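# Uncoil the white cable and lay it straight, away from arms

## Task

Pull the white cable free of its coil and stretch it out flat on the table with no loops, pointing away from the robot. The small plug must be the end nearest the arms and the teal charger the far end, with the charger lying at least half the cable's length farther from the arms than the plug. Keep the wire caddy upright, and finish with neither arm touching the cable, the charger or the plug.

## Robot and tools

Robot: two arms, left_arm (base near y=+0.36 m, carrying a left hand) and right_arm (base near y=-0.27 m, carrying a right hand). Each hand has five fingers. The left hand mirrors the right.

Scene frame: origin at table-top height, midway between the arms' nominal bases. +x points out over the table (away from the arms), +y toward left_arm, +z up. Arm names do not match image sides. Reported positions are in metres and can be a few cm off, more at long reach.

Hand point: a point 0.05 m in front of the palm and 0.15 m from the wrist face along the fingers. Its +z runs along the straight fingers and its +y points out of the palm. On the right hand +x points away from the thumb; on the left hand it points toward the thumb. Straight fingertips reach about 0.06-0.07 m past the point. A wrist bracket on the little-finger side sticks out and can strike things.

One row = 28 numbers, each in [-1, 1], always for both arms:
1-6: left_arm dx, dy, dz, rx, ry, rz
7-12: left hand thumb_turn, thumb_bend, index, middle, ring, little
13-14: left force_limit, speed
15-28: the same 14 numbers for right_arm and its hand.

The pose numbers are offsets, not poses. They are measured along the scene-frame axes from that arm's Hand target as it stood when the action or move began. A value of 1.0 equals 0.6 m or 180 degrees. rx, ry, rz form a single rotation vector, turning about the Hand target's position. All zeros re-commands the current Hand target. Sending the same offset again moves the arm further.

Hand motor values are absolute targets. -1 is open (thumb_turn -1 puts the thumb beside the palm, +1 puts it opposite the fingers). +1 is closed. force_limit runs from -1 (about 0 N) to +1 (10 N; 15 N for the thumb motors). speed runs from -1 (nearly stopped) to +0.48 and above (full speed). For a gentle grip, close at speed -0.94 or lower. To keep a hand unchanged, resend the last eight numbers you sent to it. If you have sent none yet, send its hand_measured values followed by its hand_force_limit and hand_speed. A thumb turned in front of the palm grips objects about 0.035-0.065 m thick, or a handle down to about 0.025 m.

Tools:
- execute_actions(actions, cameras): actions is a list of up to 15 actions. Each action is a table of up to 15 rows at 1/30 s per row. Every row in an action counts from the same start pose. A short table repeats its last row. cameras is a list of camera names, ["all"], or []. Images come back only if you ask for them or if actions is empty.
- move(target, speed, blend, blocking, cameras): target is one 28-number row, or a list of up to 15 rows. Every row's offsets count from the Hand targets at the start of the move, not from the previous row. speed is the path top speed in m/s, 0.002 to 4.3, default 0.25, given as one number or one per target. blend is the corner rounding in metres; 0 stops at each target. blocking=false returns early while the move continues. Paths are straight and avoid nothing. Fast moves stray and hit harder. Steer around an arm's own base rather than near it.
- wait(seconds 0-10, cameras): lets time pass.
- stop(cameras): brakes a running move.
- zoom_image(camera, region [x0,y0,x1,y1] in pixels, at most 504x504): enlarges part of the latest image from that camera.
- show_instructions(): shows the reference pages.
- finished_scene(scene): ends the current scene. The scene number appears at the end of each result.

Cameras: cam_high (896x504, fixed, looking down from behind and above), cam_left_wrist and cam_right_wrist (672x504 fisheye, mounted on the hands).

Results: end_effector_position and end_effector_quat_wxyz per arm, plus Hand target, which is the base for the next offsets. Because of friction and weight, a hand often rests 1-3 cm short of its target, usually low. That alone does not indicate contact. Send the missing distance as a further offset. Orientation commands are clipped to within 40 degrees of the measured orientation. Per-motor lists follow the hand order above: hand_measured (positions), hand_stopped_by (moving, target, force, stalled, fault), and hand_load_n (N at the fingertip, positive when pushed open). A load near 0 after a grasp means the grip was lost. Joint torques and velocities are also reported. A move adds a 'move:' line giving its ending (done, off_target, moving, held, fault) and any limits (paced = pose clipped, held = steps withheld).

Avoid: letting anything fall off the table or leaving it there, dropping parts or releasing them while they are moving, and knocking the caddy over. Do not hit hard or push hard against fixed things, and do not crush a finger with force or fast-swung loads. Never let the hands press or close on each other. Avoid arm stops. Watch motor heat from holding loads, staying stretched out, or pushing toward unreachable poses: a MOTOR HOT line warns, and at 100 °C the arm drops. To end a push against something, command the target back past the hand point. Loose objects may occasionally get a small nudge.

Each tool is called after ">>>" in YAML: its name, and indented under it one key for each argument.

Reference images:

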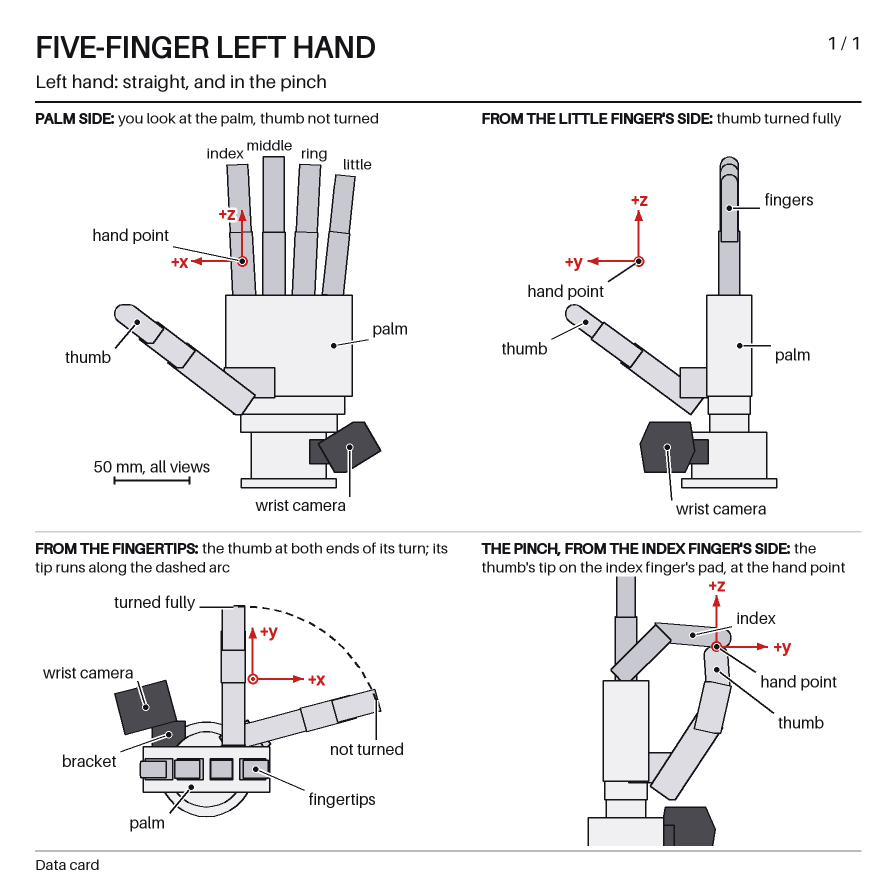

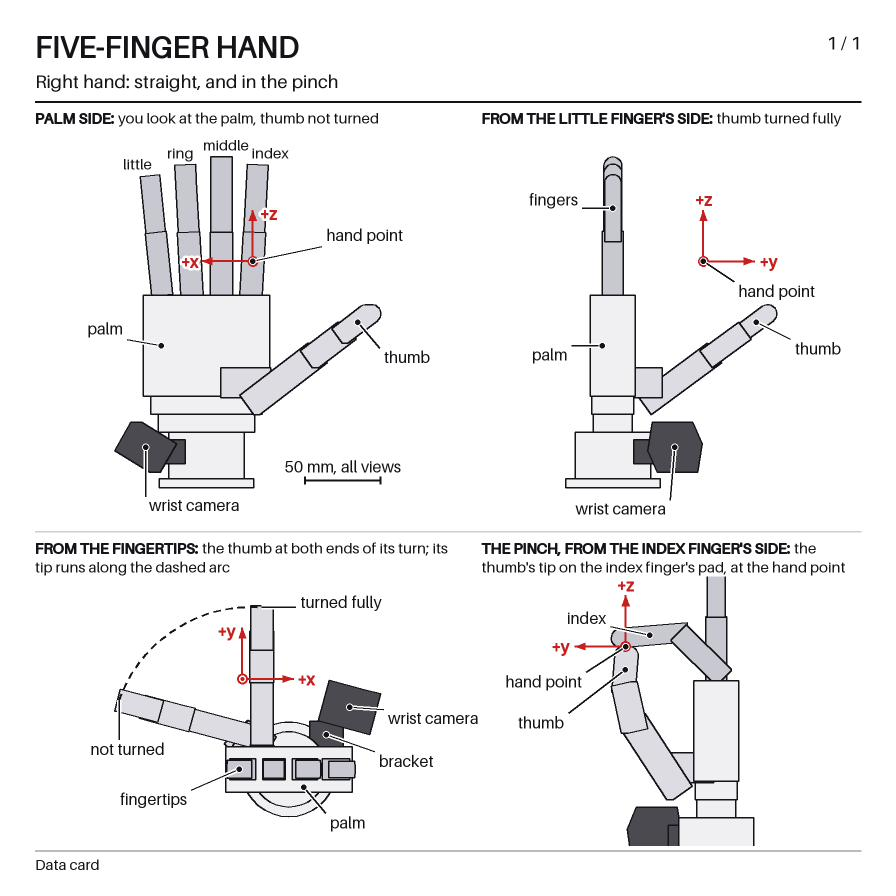

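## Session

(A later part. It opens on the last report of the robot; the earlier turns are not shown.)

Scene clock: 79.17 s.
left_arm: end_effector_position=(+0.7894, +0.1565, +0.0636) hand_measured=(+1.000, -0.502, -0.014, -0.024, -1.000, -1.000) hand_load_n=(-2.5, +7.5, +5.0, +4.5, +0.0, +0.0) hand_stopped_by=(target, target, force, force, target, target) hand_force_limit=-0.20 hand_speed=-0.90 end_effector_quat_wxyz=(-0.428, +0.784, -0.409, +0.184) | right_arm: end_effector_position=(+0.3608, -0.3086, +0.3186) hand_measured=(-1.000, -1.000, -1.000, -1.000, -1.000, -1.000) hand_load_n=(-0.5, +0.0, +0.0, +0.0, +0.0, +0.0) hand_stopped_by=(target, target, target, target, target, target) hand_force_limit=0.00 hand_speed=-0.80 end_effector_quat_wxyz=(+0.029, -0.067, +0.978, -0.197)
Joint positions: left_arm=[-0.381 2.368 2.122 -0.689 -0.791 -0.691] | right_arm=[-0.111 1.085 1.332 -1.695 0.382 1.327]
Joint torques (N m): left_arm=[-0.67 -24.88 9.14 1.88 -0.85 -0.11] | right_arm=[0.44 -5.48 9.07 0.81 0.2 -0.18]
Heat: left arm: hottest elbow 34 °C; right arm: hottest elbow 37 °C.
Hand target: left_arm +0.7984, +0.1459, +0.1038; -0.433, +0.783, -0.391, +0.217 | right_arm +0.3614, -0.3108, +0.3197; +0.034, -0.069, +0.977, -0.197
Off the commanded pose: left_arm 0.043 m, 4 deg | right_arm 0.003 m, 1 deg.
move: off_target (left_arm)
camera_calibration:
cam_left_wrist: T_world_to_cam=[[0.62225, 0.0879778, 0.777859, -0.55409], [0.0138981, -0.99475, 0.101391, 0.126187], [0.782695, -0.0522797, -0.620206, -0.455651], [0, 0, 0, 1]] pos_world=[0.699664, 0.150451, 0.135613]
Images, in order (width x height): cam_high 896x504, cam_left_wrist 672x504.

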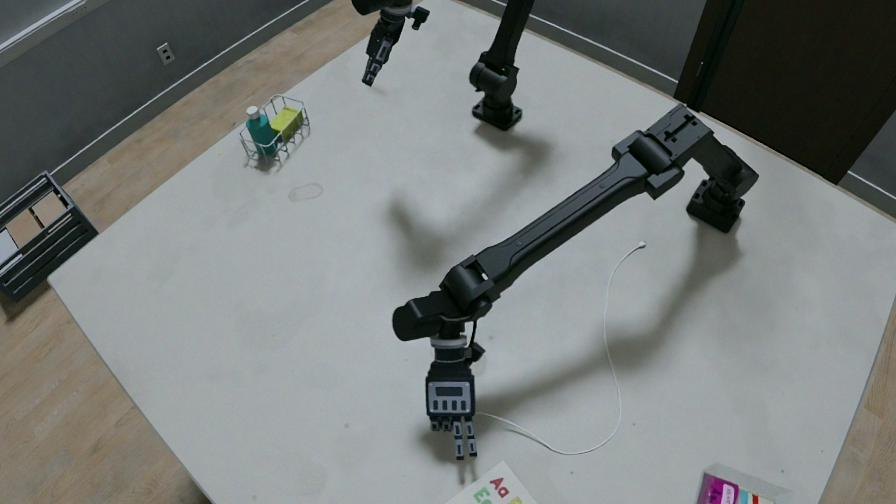

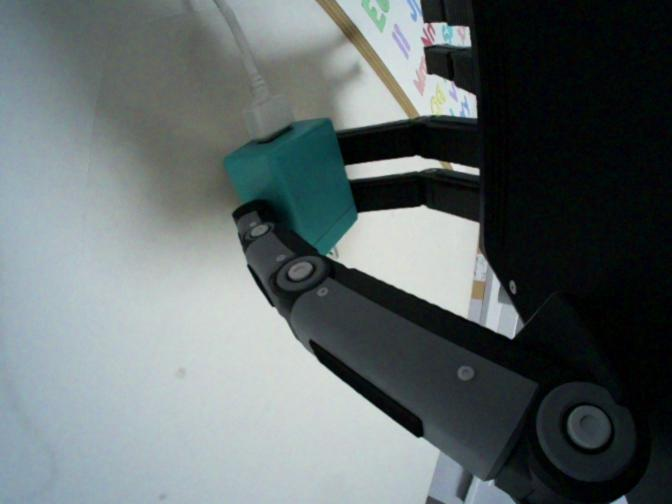

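>>> move:
  target:
    - [0,0,-0.035,0,0,0,1,-0.5,0.3,0.3,-1,-1,-0.2,-0.9,0,0,0,0,0,0,-1,-1,-1,-1,-1,-1,0,-0.8]
  speed: 0.05
  cameras: ["cam_high","cam_left_wrist"]

>>> zoom_image:
  camera: "cam_high"
  region: [400, 360, 660, 500]

Scene clock: 80.37 s.
left_arm: end_effector_position=(+0.7909, +0.1559, +0.0576) hand_measured=(+1.000, -0.502, -0.014, -0.024, -1.000, -1.000) hand_load_n=(-2.5, +7.5, +5.0, +4.0, +0.0, -0.5) hand_stopped_by=(target, target, force, force, target, target) hand_force_limit=-0.20 hand_speed=-0.90 end_effector_quat_wxyz=(-0.429, +0.784, -0.405, +0.191) | right_arm: end_effector_position=(+0.3608, -0.3086, +0.3186) hand_measured=(-1.000, -1.000, -1.000, -1.000, -1.000, -1.000) hand_load_n=(+0.0, +0.0, +0.0, +0.0, +0.0, +0.0) hand_stopped_by=(target, target, target, target, target, target) hand_force_limit=0.00 hand_speed=-0.80 end_effector_quat_wxyz=(+0.029, -0.067, +0.978, -0.197)
Joint positions: left_arm=[-0.381 2.367 2.098 -0.648 -0.791 -0.691] | right_arm=[-0.111 1.085 1.332 -1.695 0.382 1.327]
Joint torques (N m): left_arm=[-0.91 -23.59 9.13 1.77 -0.81 -0.11] | right_arm=[-0.26 -5.3 8.84 0.84 0.16 -0.16]
Heat: left arm: hottest elbow 34 °C; right arm: hottest elbow 37 °C.
Hand target: left_arm +0.7984, +0.1459, +0.0829; -0.433, +0.783, -0.391, +0.217 | right_arm +0.3614, -0.3108, +0.3197; +0.034, -0.069, +0.977, -0.197
Off the commanded pose: left_arm 0.028 m, 3 deg | right_arm 0.003 m, 1 deg.
move: off_target (left_arm)
camera_calibration:
cam_left_wrist: T_world_to_cam=[[0.609086, 0.0928441, 0.787651, -0.541209], [0.0121605, -0.994101, 0.107776, 0.127145], [0.793011, -0.0560665, -0.606622, -0.468927], [0, 0, 0, 1]] pos_world=[0.699961, 0.150352, 0.12812]
Images, in order (width x height): cam_high 896x504, cam_left_wrist 672x504.

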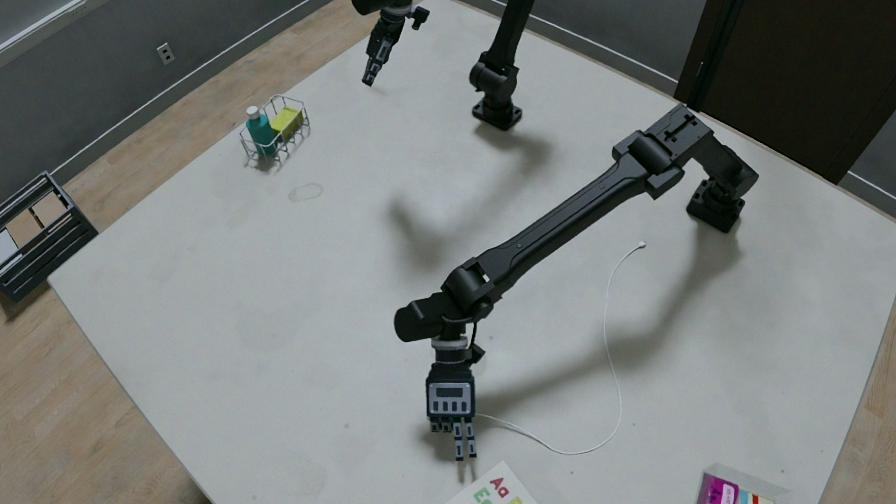

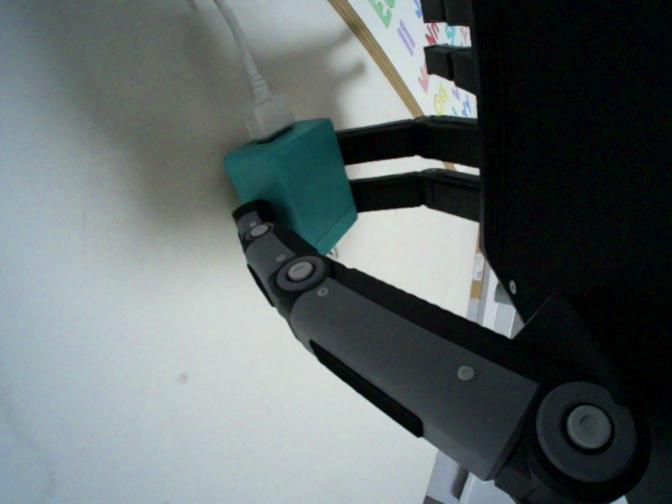

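Scaled by 1.938 from the camera's 896x504 image, which has a finer 1280x720 frame.

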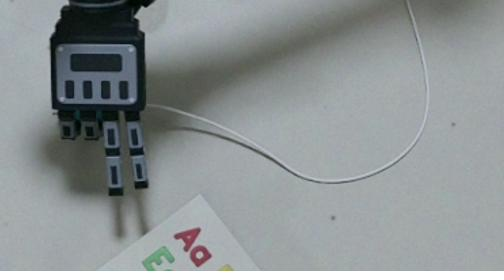

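>>> move:
  target:
    - [0,0,-0.028,0,0,0,1,-0.5,0.3,0.3,-1,-1,-0.2,-0.9,0,0,0,0,0,0,-1,-1,-1,-1,-1,-1,0,-0.8]
  speed: 0.05
  cameras: ["cam_left_wrist"]

Scene clock: 81.40 s.
left_arm: end_effector_position=(+0.7924, +0.1554, +0.0535) hand_measured=(+1.000, -0.502, -0.014, -0.024, -1.000, -1.000) hand_load_n=(-2.5, +7.5, +5.0, +4.5, -0.5, +0.0) hand_stopped_by=(target, target, force, force, target, target) hand_force_limit=-0.20 hand_speed=-0.90 end_effector_quat_wxyz=(-0.430, +0.784, -0.401, +0.198) | right_arm: end_effector_position=(+0.3608, -0.3086, +0.3186) hand_measured=(-1.000, -1.000, -1.000, -1.000, -1.000, -1.000) hand_load_n=(+0.0, +0.0, +0.0, +0.0, +0.0, +0.0) hand_stopped_by=(target, target, target, target, target, target) hand_force_limit=0.00 hand_speed=-0.80 end_effector_quat_wxyz=(+0.029, -0.067, +0.978, -0.197)
Joint positions: left_arm=[-0.381 2.367 2.081 -0.615 -0.791 -0.691] | right_arm=[-0.111 1.085 1.332 -1.695 0.382 1.327]
Joint torques (N m): left_arm=[-0.62 -22.42 9.29 1.84 -0.78 -0.09] | right_arm=[0.09 -5.19 8.84 0.79 0.19 -0.22]
Heat: left arm: hottest elbow 34 °C; right arm: hottest elbow 37 °C.
Hand target: left_arm +0.7985, +0.1458, +0.0661; -0.432, +0.783, -0.391, +0.217 | right_arm +0.3614, -0.3108, +0.3197; +0.034, -0.069, +0.977, -0.197
Off the commanded pose: left_arm 0.017 m, 2 deg | right_arm 0.003 m, 1 deg.
move: off_target (left_arm)
camera_calibration:
cam_left_wrist: T_world_to_cam=[[0.597468, 0.0972369, 0.795976, -0.530718], [0.0105661, -0.993489, 0.113434, 0.127964], [0.801823, -0.0593629, -0.594605, -0.47981], [0, 0, 0, 1]] pos_world=[0.700458, 0.150253, 0.122626]
Images, in order (width x height): cam_left_wrist 672x504.

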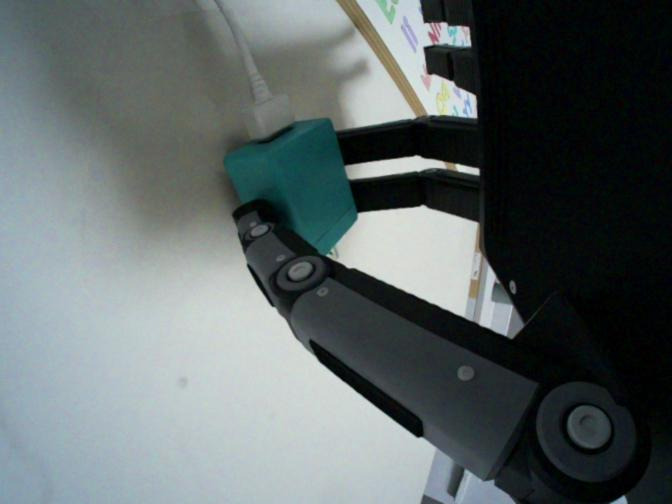

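>>> zoom_image:
  camera: "cam_left_wrist"
  region: [120, 60, 380, 300]

Scaled by 1.938 from the camera's 672x504 image, which has a finer 960x720 frame.

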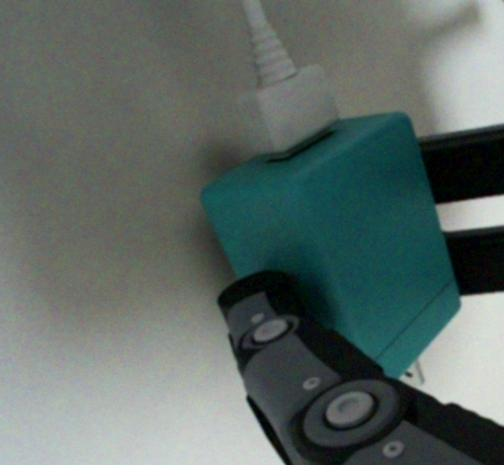

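>>> move:
  target:
    - [0,0,-0.022,0,0,0,1,-0.5,0.3,0.3,-1,-1,-0.2,-0.9,0,0,0,0,0,0,-1,-1,-1,-1,-1,-1,0,-0.8]
  speed: 0.05
  cameras: ["cam_left_wrist"]

Scene clock: 82.90 s.
left_arm: end_effector_position=(+0.7934, +0.1550, +0.0492) hand_measured=(+1.000, -0.502, -0.014, -0.024, -1.000, -1.000) hand_load_n=(-2.5, +7.5, +5.0, +4.5, +0.0, +0.0) hand_stopped_by=(target, target, force, force, target, target) hand_force_limit=-0.20 hand_speed=-0.90 end_effector_quat_wxyz=(-0.431, +0.784, -0.399, +0.203) | right_arm: end_effector_position=(+0.3608, -0.3086, +0.3186) hand_measured=(-1.000, -1.000, -1.000, -1.000, -1.000, -1.000) hand_load_n=(+0.0, +0.0, +0.0, +0.0, +0.0, +0.0) hand_stopped_by=(target, target, target, target, target, target) hand_force_limit=0.00 hand_speed=-0.80 end_effector_quat_wxyz=(+0.029, -0.067, +0.978, -0.197)
Joint positions: left_arm=[-0.381 2.369 2.068 -0.591 -0.792 -0.691] | right_arm=[-0.111 1.085 1.332 -1.695 0.382 1.327]
Joint torques (N m): left_arm=[-1.08 -21.13 9.26 1.89 -0.81 -0.17] | right_arm=[0.38 -6.07 8.77 0.76 0.22 -0.18]
Heat: left arm: hottest elbow 34 °C; right arm: hottest elbow 37 °C.
Hand target: left_arm +0.7984, +0.1459, +0.0529; -0.433, +0.783, -0.391, +0.217 | right_arm +0.3614, -0.3108, +0.3197; +0.034, -0.069, +0.977, -0.197
Off the commanded pose: left_arm 0.011 m, 2 deg | right_arm 0.003 m, 1 deg.
move: off_target (left_arm)
camera_calibration:
cam_left_wrist: T_world_to_cam=[[0.589351, 0.100096, 0.801652, -0.522207], [0.00965243, -0.993096, 0.116904, 0.128525], [0.80782, -0.0611598, -0.586248, -0.488145], [0, 0, 0, 1]] pos_world=[0.700856, 0.150054, 0.117429]
Images, in order (width x height): cam_left_wrist 672x504.

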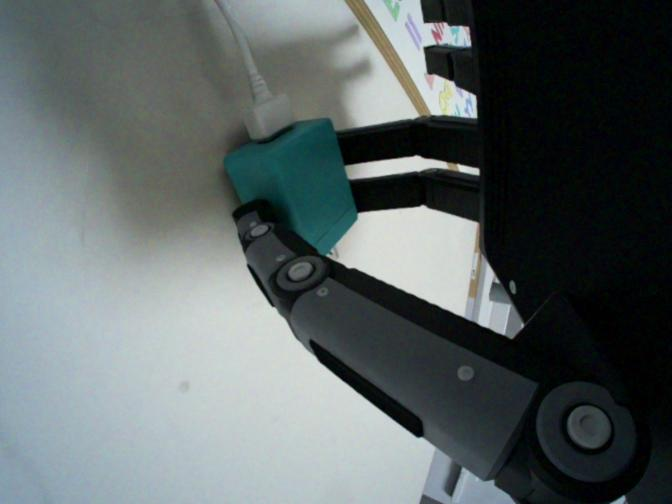

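>>> move:
  target:
    - [0,0,-0.035,0,0,0,1,-0.5,0.3,0.3,-1,-1,-0.2,-0.9,0,0,0,0,0,0,-1,-1,-1,-1,-1,-1,0,-0.8]
  speed: 0.05
  cameras: ["cam_left_wrist"]

>>> zoom_image:
  camera: "cam_left_wrist"
  region: [120, 60, 380, 300]

Scene clock: 84.00 s.
left_arm: end_effector_position=(+0.7966, +0.1547, +0.0390) hand_measured=(+1.000, -0.502, -0.014, -0.024, -1.000, -1.000) hand_load_n=(-2.0, +6.5, +4.0, +5.0, +0.0, +0.0) hand_stopped_by=(target, target, force, force, target, target) hand_force_limit=-0.20 hand_speed=-0.90 end_effector_quat_wxyz=(-0.433, +0.783, -0.394, +0.209) | right_arm: end_effector_position=(+0.3608, -0.3086, +0.3186) hand_measured=(-1.000, -1.000, -1.000, -1.000, -1.000, -1.000) hand_load_n=(+0.0, +0.0, +0.0, +0.0, +0.0, +0.0) hand_stopped_by=(target, target, target, target, target, target) hand_force_limit=0.00 hand_speed=-0.80 end_effector_quat_wxyz=(+0.029, -0.067, +0.978, -0.197)
Joint positions: left_arm=[-0.381 2.381 2.057 -0.551 -0.796 -0.692] | right_arm=[-0.111 1.085 1.332 -1.695 0.382 1.327]
Joint torques (N m): left_arm=[-0.56 -20.95 8.69 1.72 -0.64 -0.09] | right_arm=[0.03 -5.07 8.79 0.94 0.16 -0.22]
Heat: left arm: hottest elbow 34 °C; right arm: hottest elbow 37 °C.
Hand target: left_arm +0.7984, +0.1459, +0.0317; -0.432, +0.783, -0.391, +0.217 | right_arm +0.3614, -0.3108, +0.3197; +0.034, -0.069, +0.977, -0.197
Off the commanded pose: left_arm 0.011 m, 1 deg | right_arm 0.003 m, 1 deg.
move: off_target (left_arm)
camera_calibration:
cam_left_wrist: T_world_to_cam=[[0.575749, 0.104382, 0.810936, -0.506031], [0.010755, -0.992698, 0.120143, 0.128299], [0.817556, -0.0604503, -0.572668, -0.505031], [0, 0, 0, 1]] pos_world=[0.702858, 0.149654, 0.10573]
Images, in order (width x height): cam_left_wrist 672x504.

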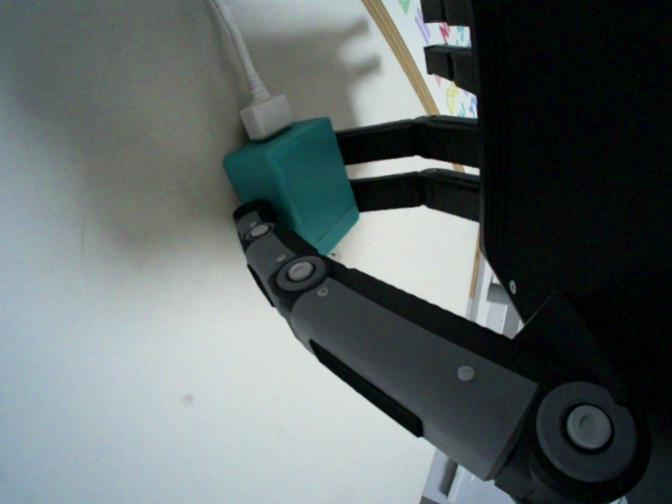

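Scaled by 1.938 from the camera's 672x504 image, which has a finer 960x720 frame.

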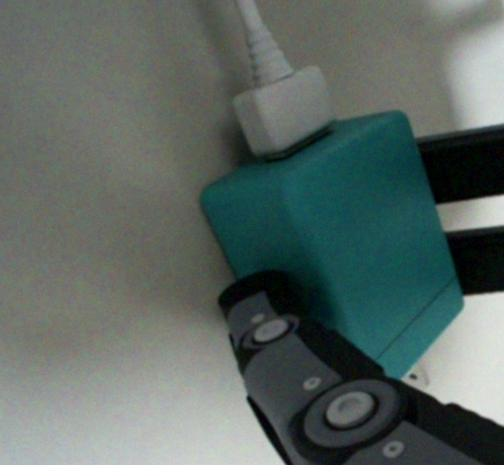

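>>> move:
  target:
    - [0,0,-0.005,0,0,0,1,-0.62,-0.25,-0.25,-1,-1,-0.2,-0.85,0,0,0,0,0,0,-1,-1,-1,-1,-1,-1,0,-0.8]
  speed: 0.05
  cameras: ["cam_left_wrist","cam_high"]

Scene clock: 85.07 s.
left_arm: end_effector_position=(+0.7963, +0.1539, +0.0361) hand_measured=(+1.000, -0.620, -0.250, -0.250, -1.000, -1.000) hand_load_n=(+0.0, +0.0, +0.0, -0.5, +0.0, +0.0) hand_stopped_by=(target, target, target, target, target, target) hand_force_limit=-0.20 hand_speed=-0.85 end_effector_quat_wxyz=(-0.434, +0.783, -0.394, +0.210) | right_arm: end_effector_position=(+0.3608, -0.3086, +0.3186) hand_measured=(-1.000, -1.000, -1.000, -1.000, -1.000, -1.000) hand_load_n=(+0.0, +0.0, +0.0, +0.0, +0.0, +0.0) hand_stopped_by=(target, target, target, target, target, target) hand_force_limit=0.00 hand_speed=-0.80 end_effector_quat_wxyz=(+0.029, -0.067, +0.978, -0.197)
Joint positions: left_arm=[-0.382 2.384 2.054 -0.544 -0.797 -0.692] | right_arm=[-0.111 1.085 1.332 -1.695 0.382 1.327]
Joint torques (N m): left_arm=[-0.67 -20.66 8.77 1.83 -0.64 -0.08] | right_arm=[0.38 -4.31 8.98 0.81 0.19 -0.21]
Heat: left arm: hottest elbow 34 °C; right arm: hottest elbow 37 °C.
Hand target: left_arm +0.7985, +0.1457, +0.0290; -0.433, +0.783, -0.391, +0.217 | right_arm +0.3614, -0.3108, +0.3197; +0.034, -0.069, +0.977, -0.197
Off the commanded pose: left_arm 0.011 m, 1 deg | right_arm 0.003 m, 1 deg.
move: off_target (left_arm)
camera_calibration:
cam_left_wrist: T_world_to_cam=[[0.574933, 0.103623, 0.811612, -0.502734], [0.010194, -0.992778, 0.119532, 0.128437], [0.818137, -0.0604496, -0.571837, -0.50704], [0, 0, 0, 1]] pos_world=[0.702557, 0.148954, 0.102728]
Images, in order (width x height): cam_high 896x504, cam_left_wrist 672x504.

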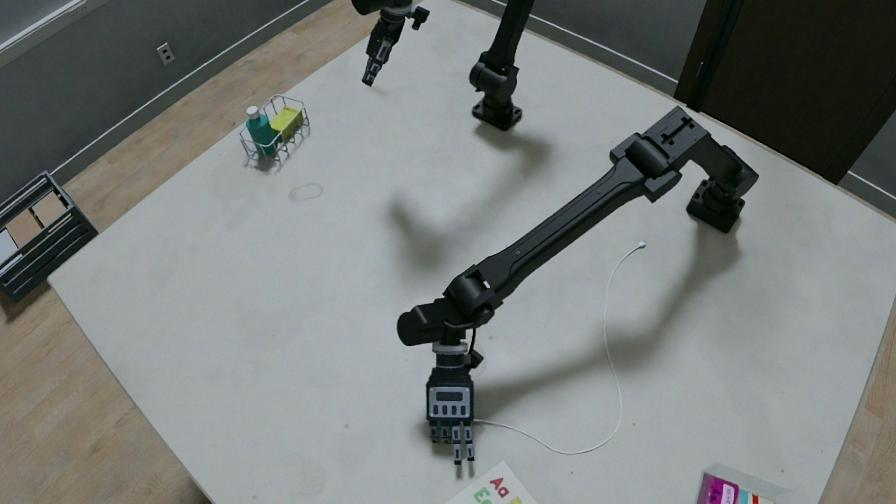

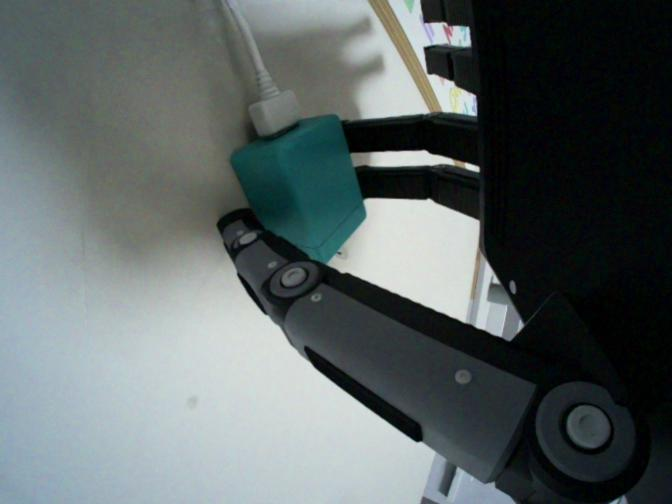

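>>> move:
  target:
    - [0,0,0,0,0,0,1,-0.7,-0.7,-0.7,-1,-1,-0.2,-0.6,0,0,0,0,0,0,-1,-1,-1,-1,-1,-1,0,-0.8]
    - [0,0,0.25,0,0,0,1,-0.7,-0.7,-0.7,-1,-1,-0.2,-0.6,0,0,0,0,0,0,-1,-1,-1,-1,-1,-1,0,-0.8]
  speed: 0.1
  cameras: ["cam_left_wrist","cam_high"]

Scene clock: 88.30 s.
left_arm: end_effector_position=(+0.7885, +0.1568, +0.1317) hand_measured=(+1.000, -0.700, -0.700, -0.700, -1.000, -1.000) hand_load_n=(+0.0, +0.0, +0.0, +0.0, +0.0, +0.0) hand_stopped_by=(target, target, target, target, target, target) hand_force_limit=-0.20 hand_speed=-0.60 end_effector_quat_wxyz=(-0.430, +0.785, -0.405, +0.186) | right_arm: end_effector_position=(+0.3608, -0.3086, +0.3186) hand_measured=(-1.000, -1.000, -1.000, -1.000, -1.000, -1.000) hand_load_n=(+0.0, +0.0, +0.0, +0.0, +0.0, +0.0) hand_stopped_by=(target, target, target, target, target, target) hand_force_limit=0.00 hand_speed=-0.80 end_effector_quat_wxyz=(+0.029, -0.067, +0.978, -0.197)
Joint positions: left_arm=[-0.382 2.317 2.208 -0.821 -0.797 -0.696] | right_arm=[-0.111 1.085 1.332 -1.695 0.382 1.327]
Joint torques (N m): left_arm=[-0.5 -24 13.7 0.81 -0.6 -0.03] | right_arm=[0.5 -5.07 8.94 0.87 0.21 -0.19]
Heat: left arm: hottest elbow 34 °C; right arm: hottest elbow 37 °C.
Hand target: left_arm +0.7984, +0.1458, +0.1789; -0.433, +0.783, -0.391, +0.217 | right_arm +0.3614, -0.3108, +0.3197; +0.034, -0.069, +0.977, -0.197
Off the commanded pose: left_arm 0.050 m, 4 deg | right_arm 0.003 m, 1 deg.
move: off_target (left_arm)
camera_calibration:
cam_left_wrist: T_world_to_cam=[[0.6149, 0.0917018, 0.783256, -0.602034], [0.0185131, -0.994621, 0.101914, 0.116035], [0.788388, -0.0481665, -0.61329, -0.418742], [0, 0, 0, 1]] pos_world=[0.698174, 0.150449, 0.20291]
Images, in order (width x height): cam_high 896x504, cam_left_wrist 672x504.

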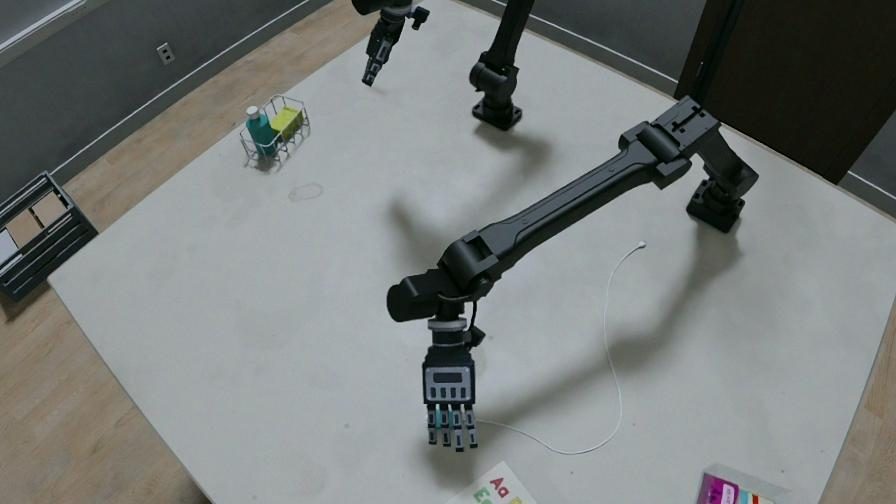

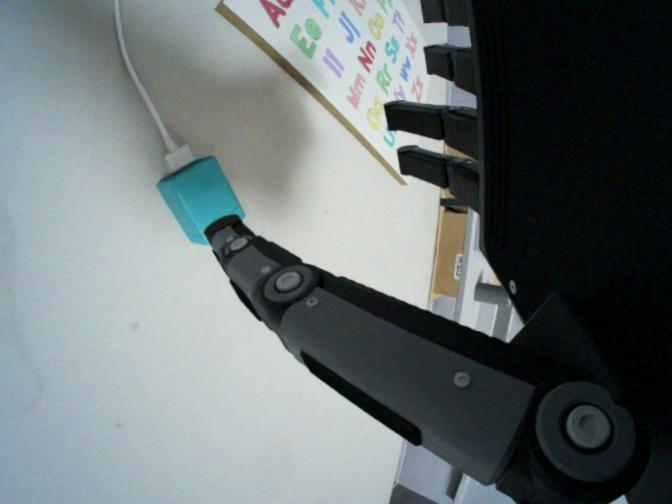

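>>> move:
  target:
    - [-0.05,0,0.2,0,0,0,1,-0.7,-0.7,-0.7,-1,-1,-0.2,-0.6,0,0,0,0,0,0,-1,-1,-1,-1,-1,-1,0,-0.8]
    - [-0.5,-0.167,0.35,0,0,-0.1,1,-0.7,-0.7,-0.7,-1,-1,-0.2,-0.6,0,0,0,0,0,0,-1,-1,-1,-1,-1,-1,0,-0.8]
  speed: 0.25
  blend: [0.05,0]
  cameras: ["all"]

Scene clock: 90.97 s.
left_arm: end_effector_position=(+0.5018, +0.0451, +0.3808) hand_measured=(+1.000, -0.700, -0.700, -0.700, -1.000, -1.000) hand_load_n=(+0.0, +0.0, +0.0, +0.0, +0.0, +0.0) hand_stopped_by=(target, target, target, target, target, target) hand_force_limit=-0.20 hand_speed=-0.60 end_effector_quat_wxyz=(-0.393, +0.710, -0.514, +0.278) | right_arm: end_effector_position=(+0.3608, -0.3086, +0.3186) hand_measured=(-1.000, -1.000, -1.000, -1.000, -1.000, -1.000) hand_load_n=(+0.0, +0.0, +0.0, +0.0, +0.0, +0.0) hand_stopped_by=(target, target, target, target, target, target) hand_force_limit=0.00 hand_speed=-0.80 end_effector_quat_wxyz=(+0.029, -0.067, +0.978, -0.197)
Joint positions: left_arm=[-0.715 1.577 1.718 -1.023 -0.802 -0.706] | right_arm=[-0.111 1.085 1.332 -1.695 0.382 1.327]
Joint torques (N m): left_arm=[-0.32 -13.22 9.68 0.66 -0.78 -0.11] | right_arm=[0.73 -5.48 8.9 1.07 0.18 -0.18]
Heat: left arm: hottest elbow 34 °C; right arm: hottest elbow 37 °C.
Hand target: left_arm +0.4985, +0.0457, +0.3888; -0.393, +0.712, -0.509, +0.282 | right_arm +0.3614, -0.3108, +0.3197; +0.034, -0.069, +0.977, -0.197
Off the commanded pose: left_arm 0.009 m, 1 deg | right_arm 0.003 m, 1 deg.
move: done
camera_calibration:
cam_left_wrist: T_world_to_cam=[[0.57776, -0.0815221, 0.812125, -0.595152], [-0.30511, -0.944437, 0.122257, 0.137144], [0.757035, -0.318423, -0.570531, -0.0337196], [0, 0, 0, 1]] pos_world=[0.411226, 0.0702688, 0.447333]
cam_right_wrist: T_world_to_cam=[[-0.344475, 0.86323, -0.369014, 0.50594], [0.801673, 0.475027, 0.362863, -0.247037], [0.488526, -0.170832, -0.855663, 0.156863], [0, 0, 0, 1]] pos_world=[0.295695, -0.292596, 0.410561]

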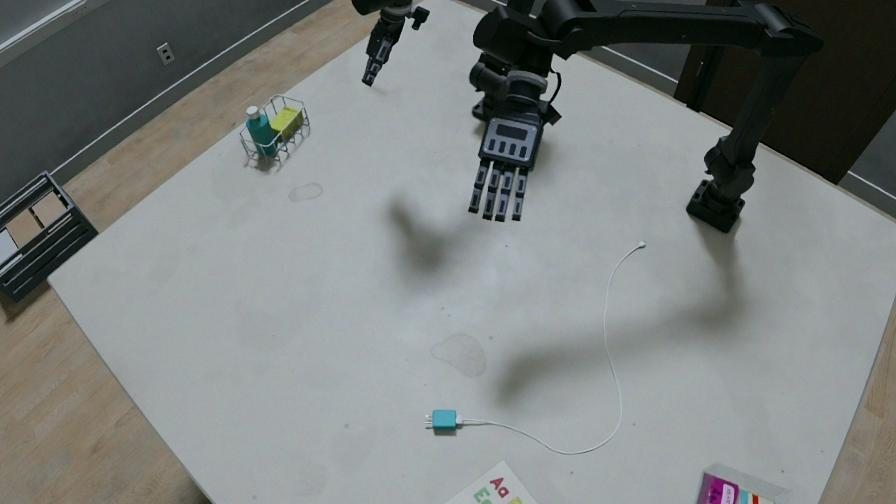

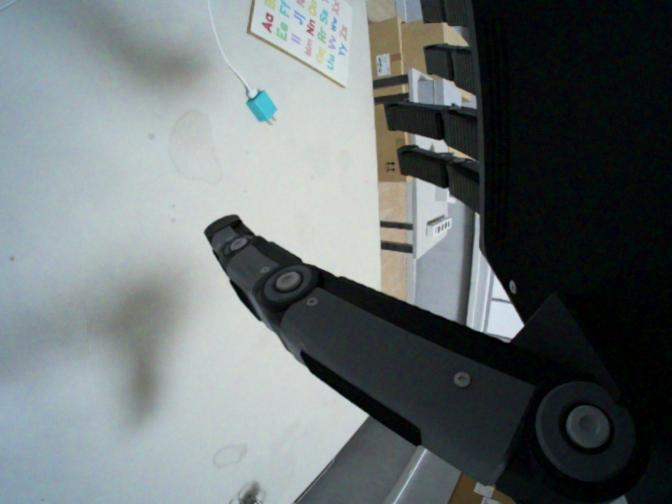

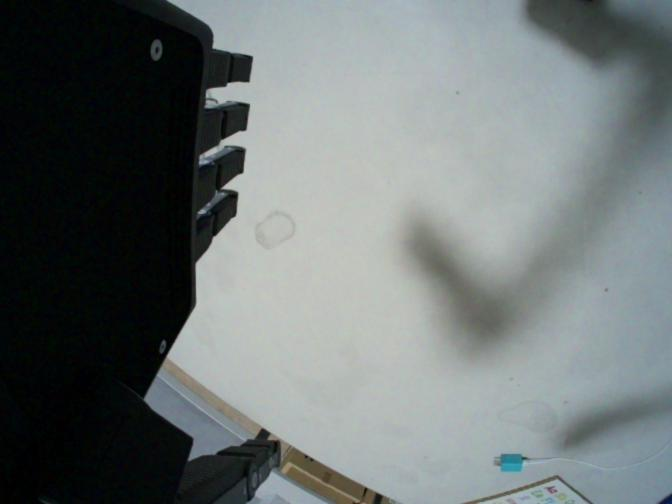

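>>> finished_scene:
  scene: 1

The scene is finished: the task was done.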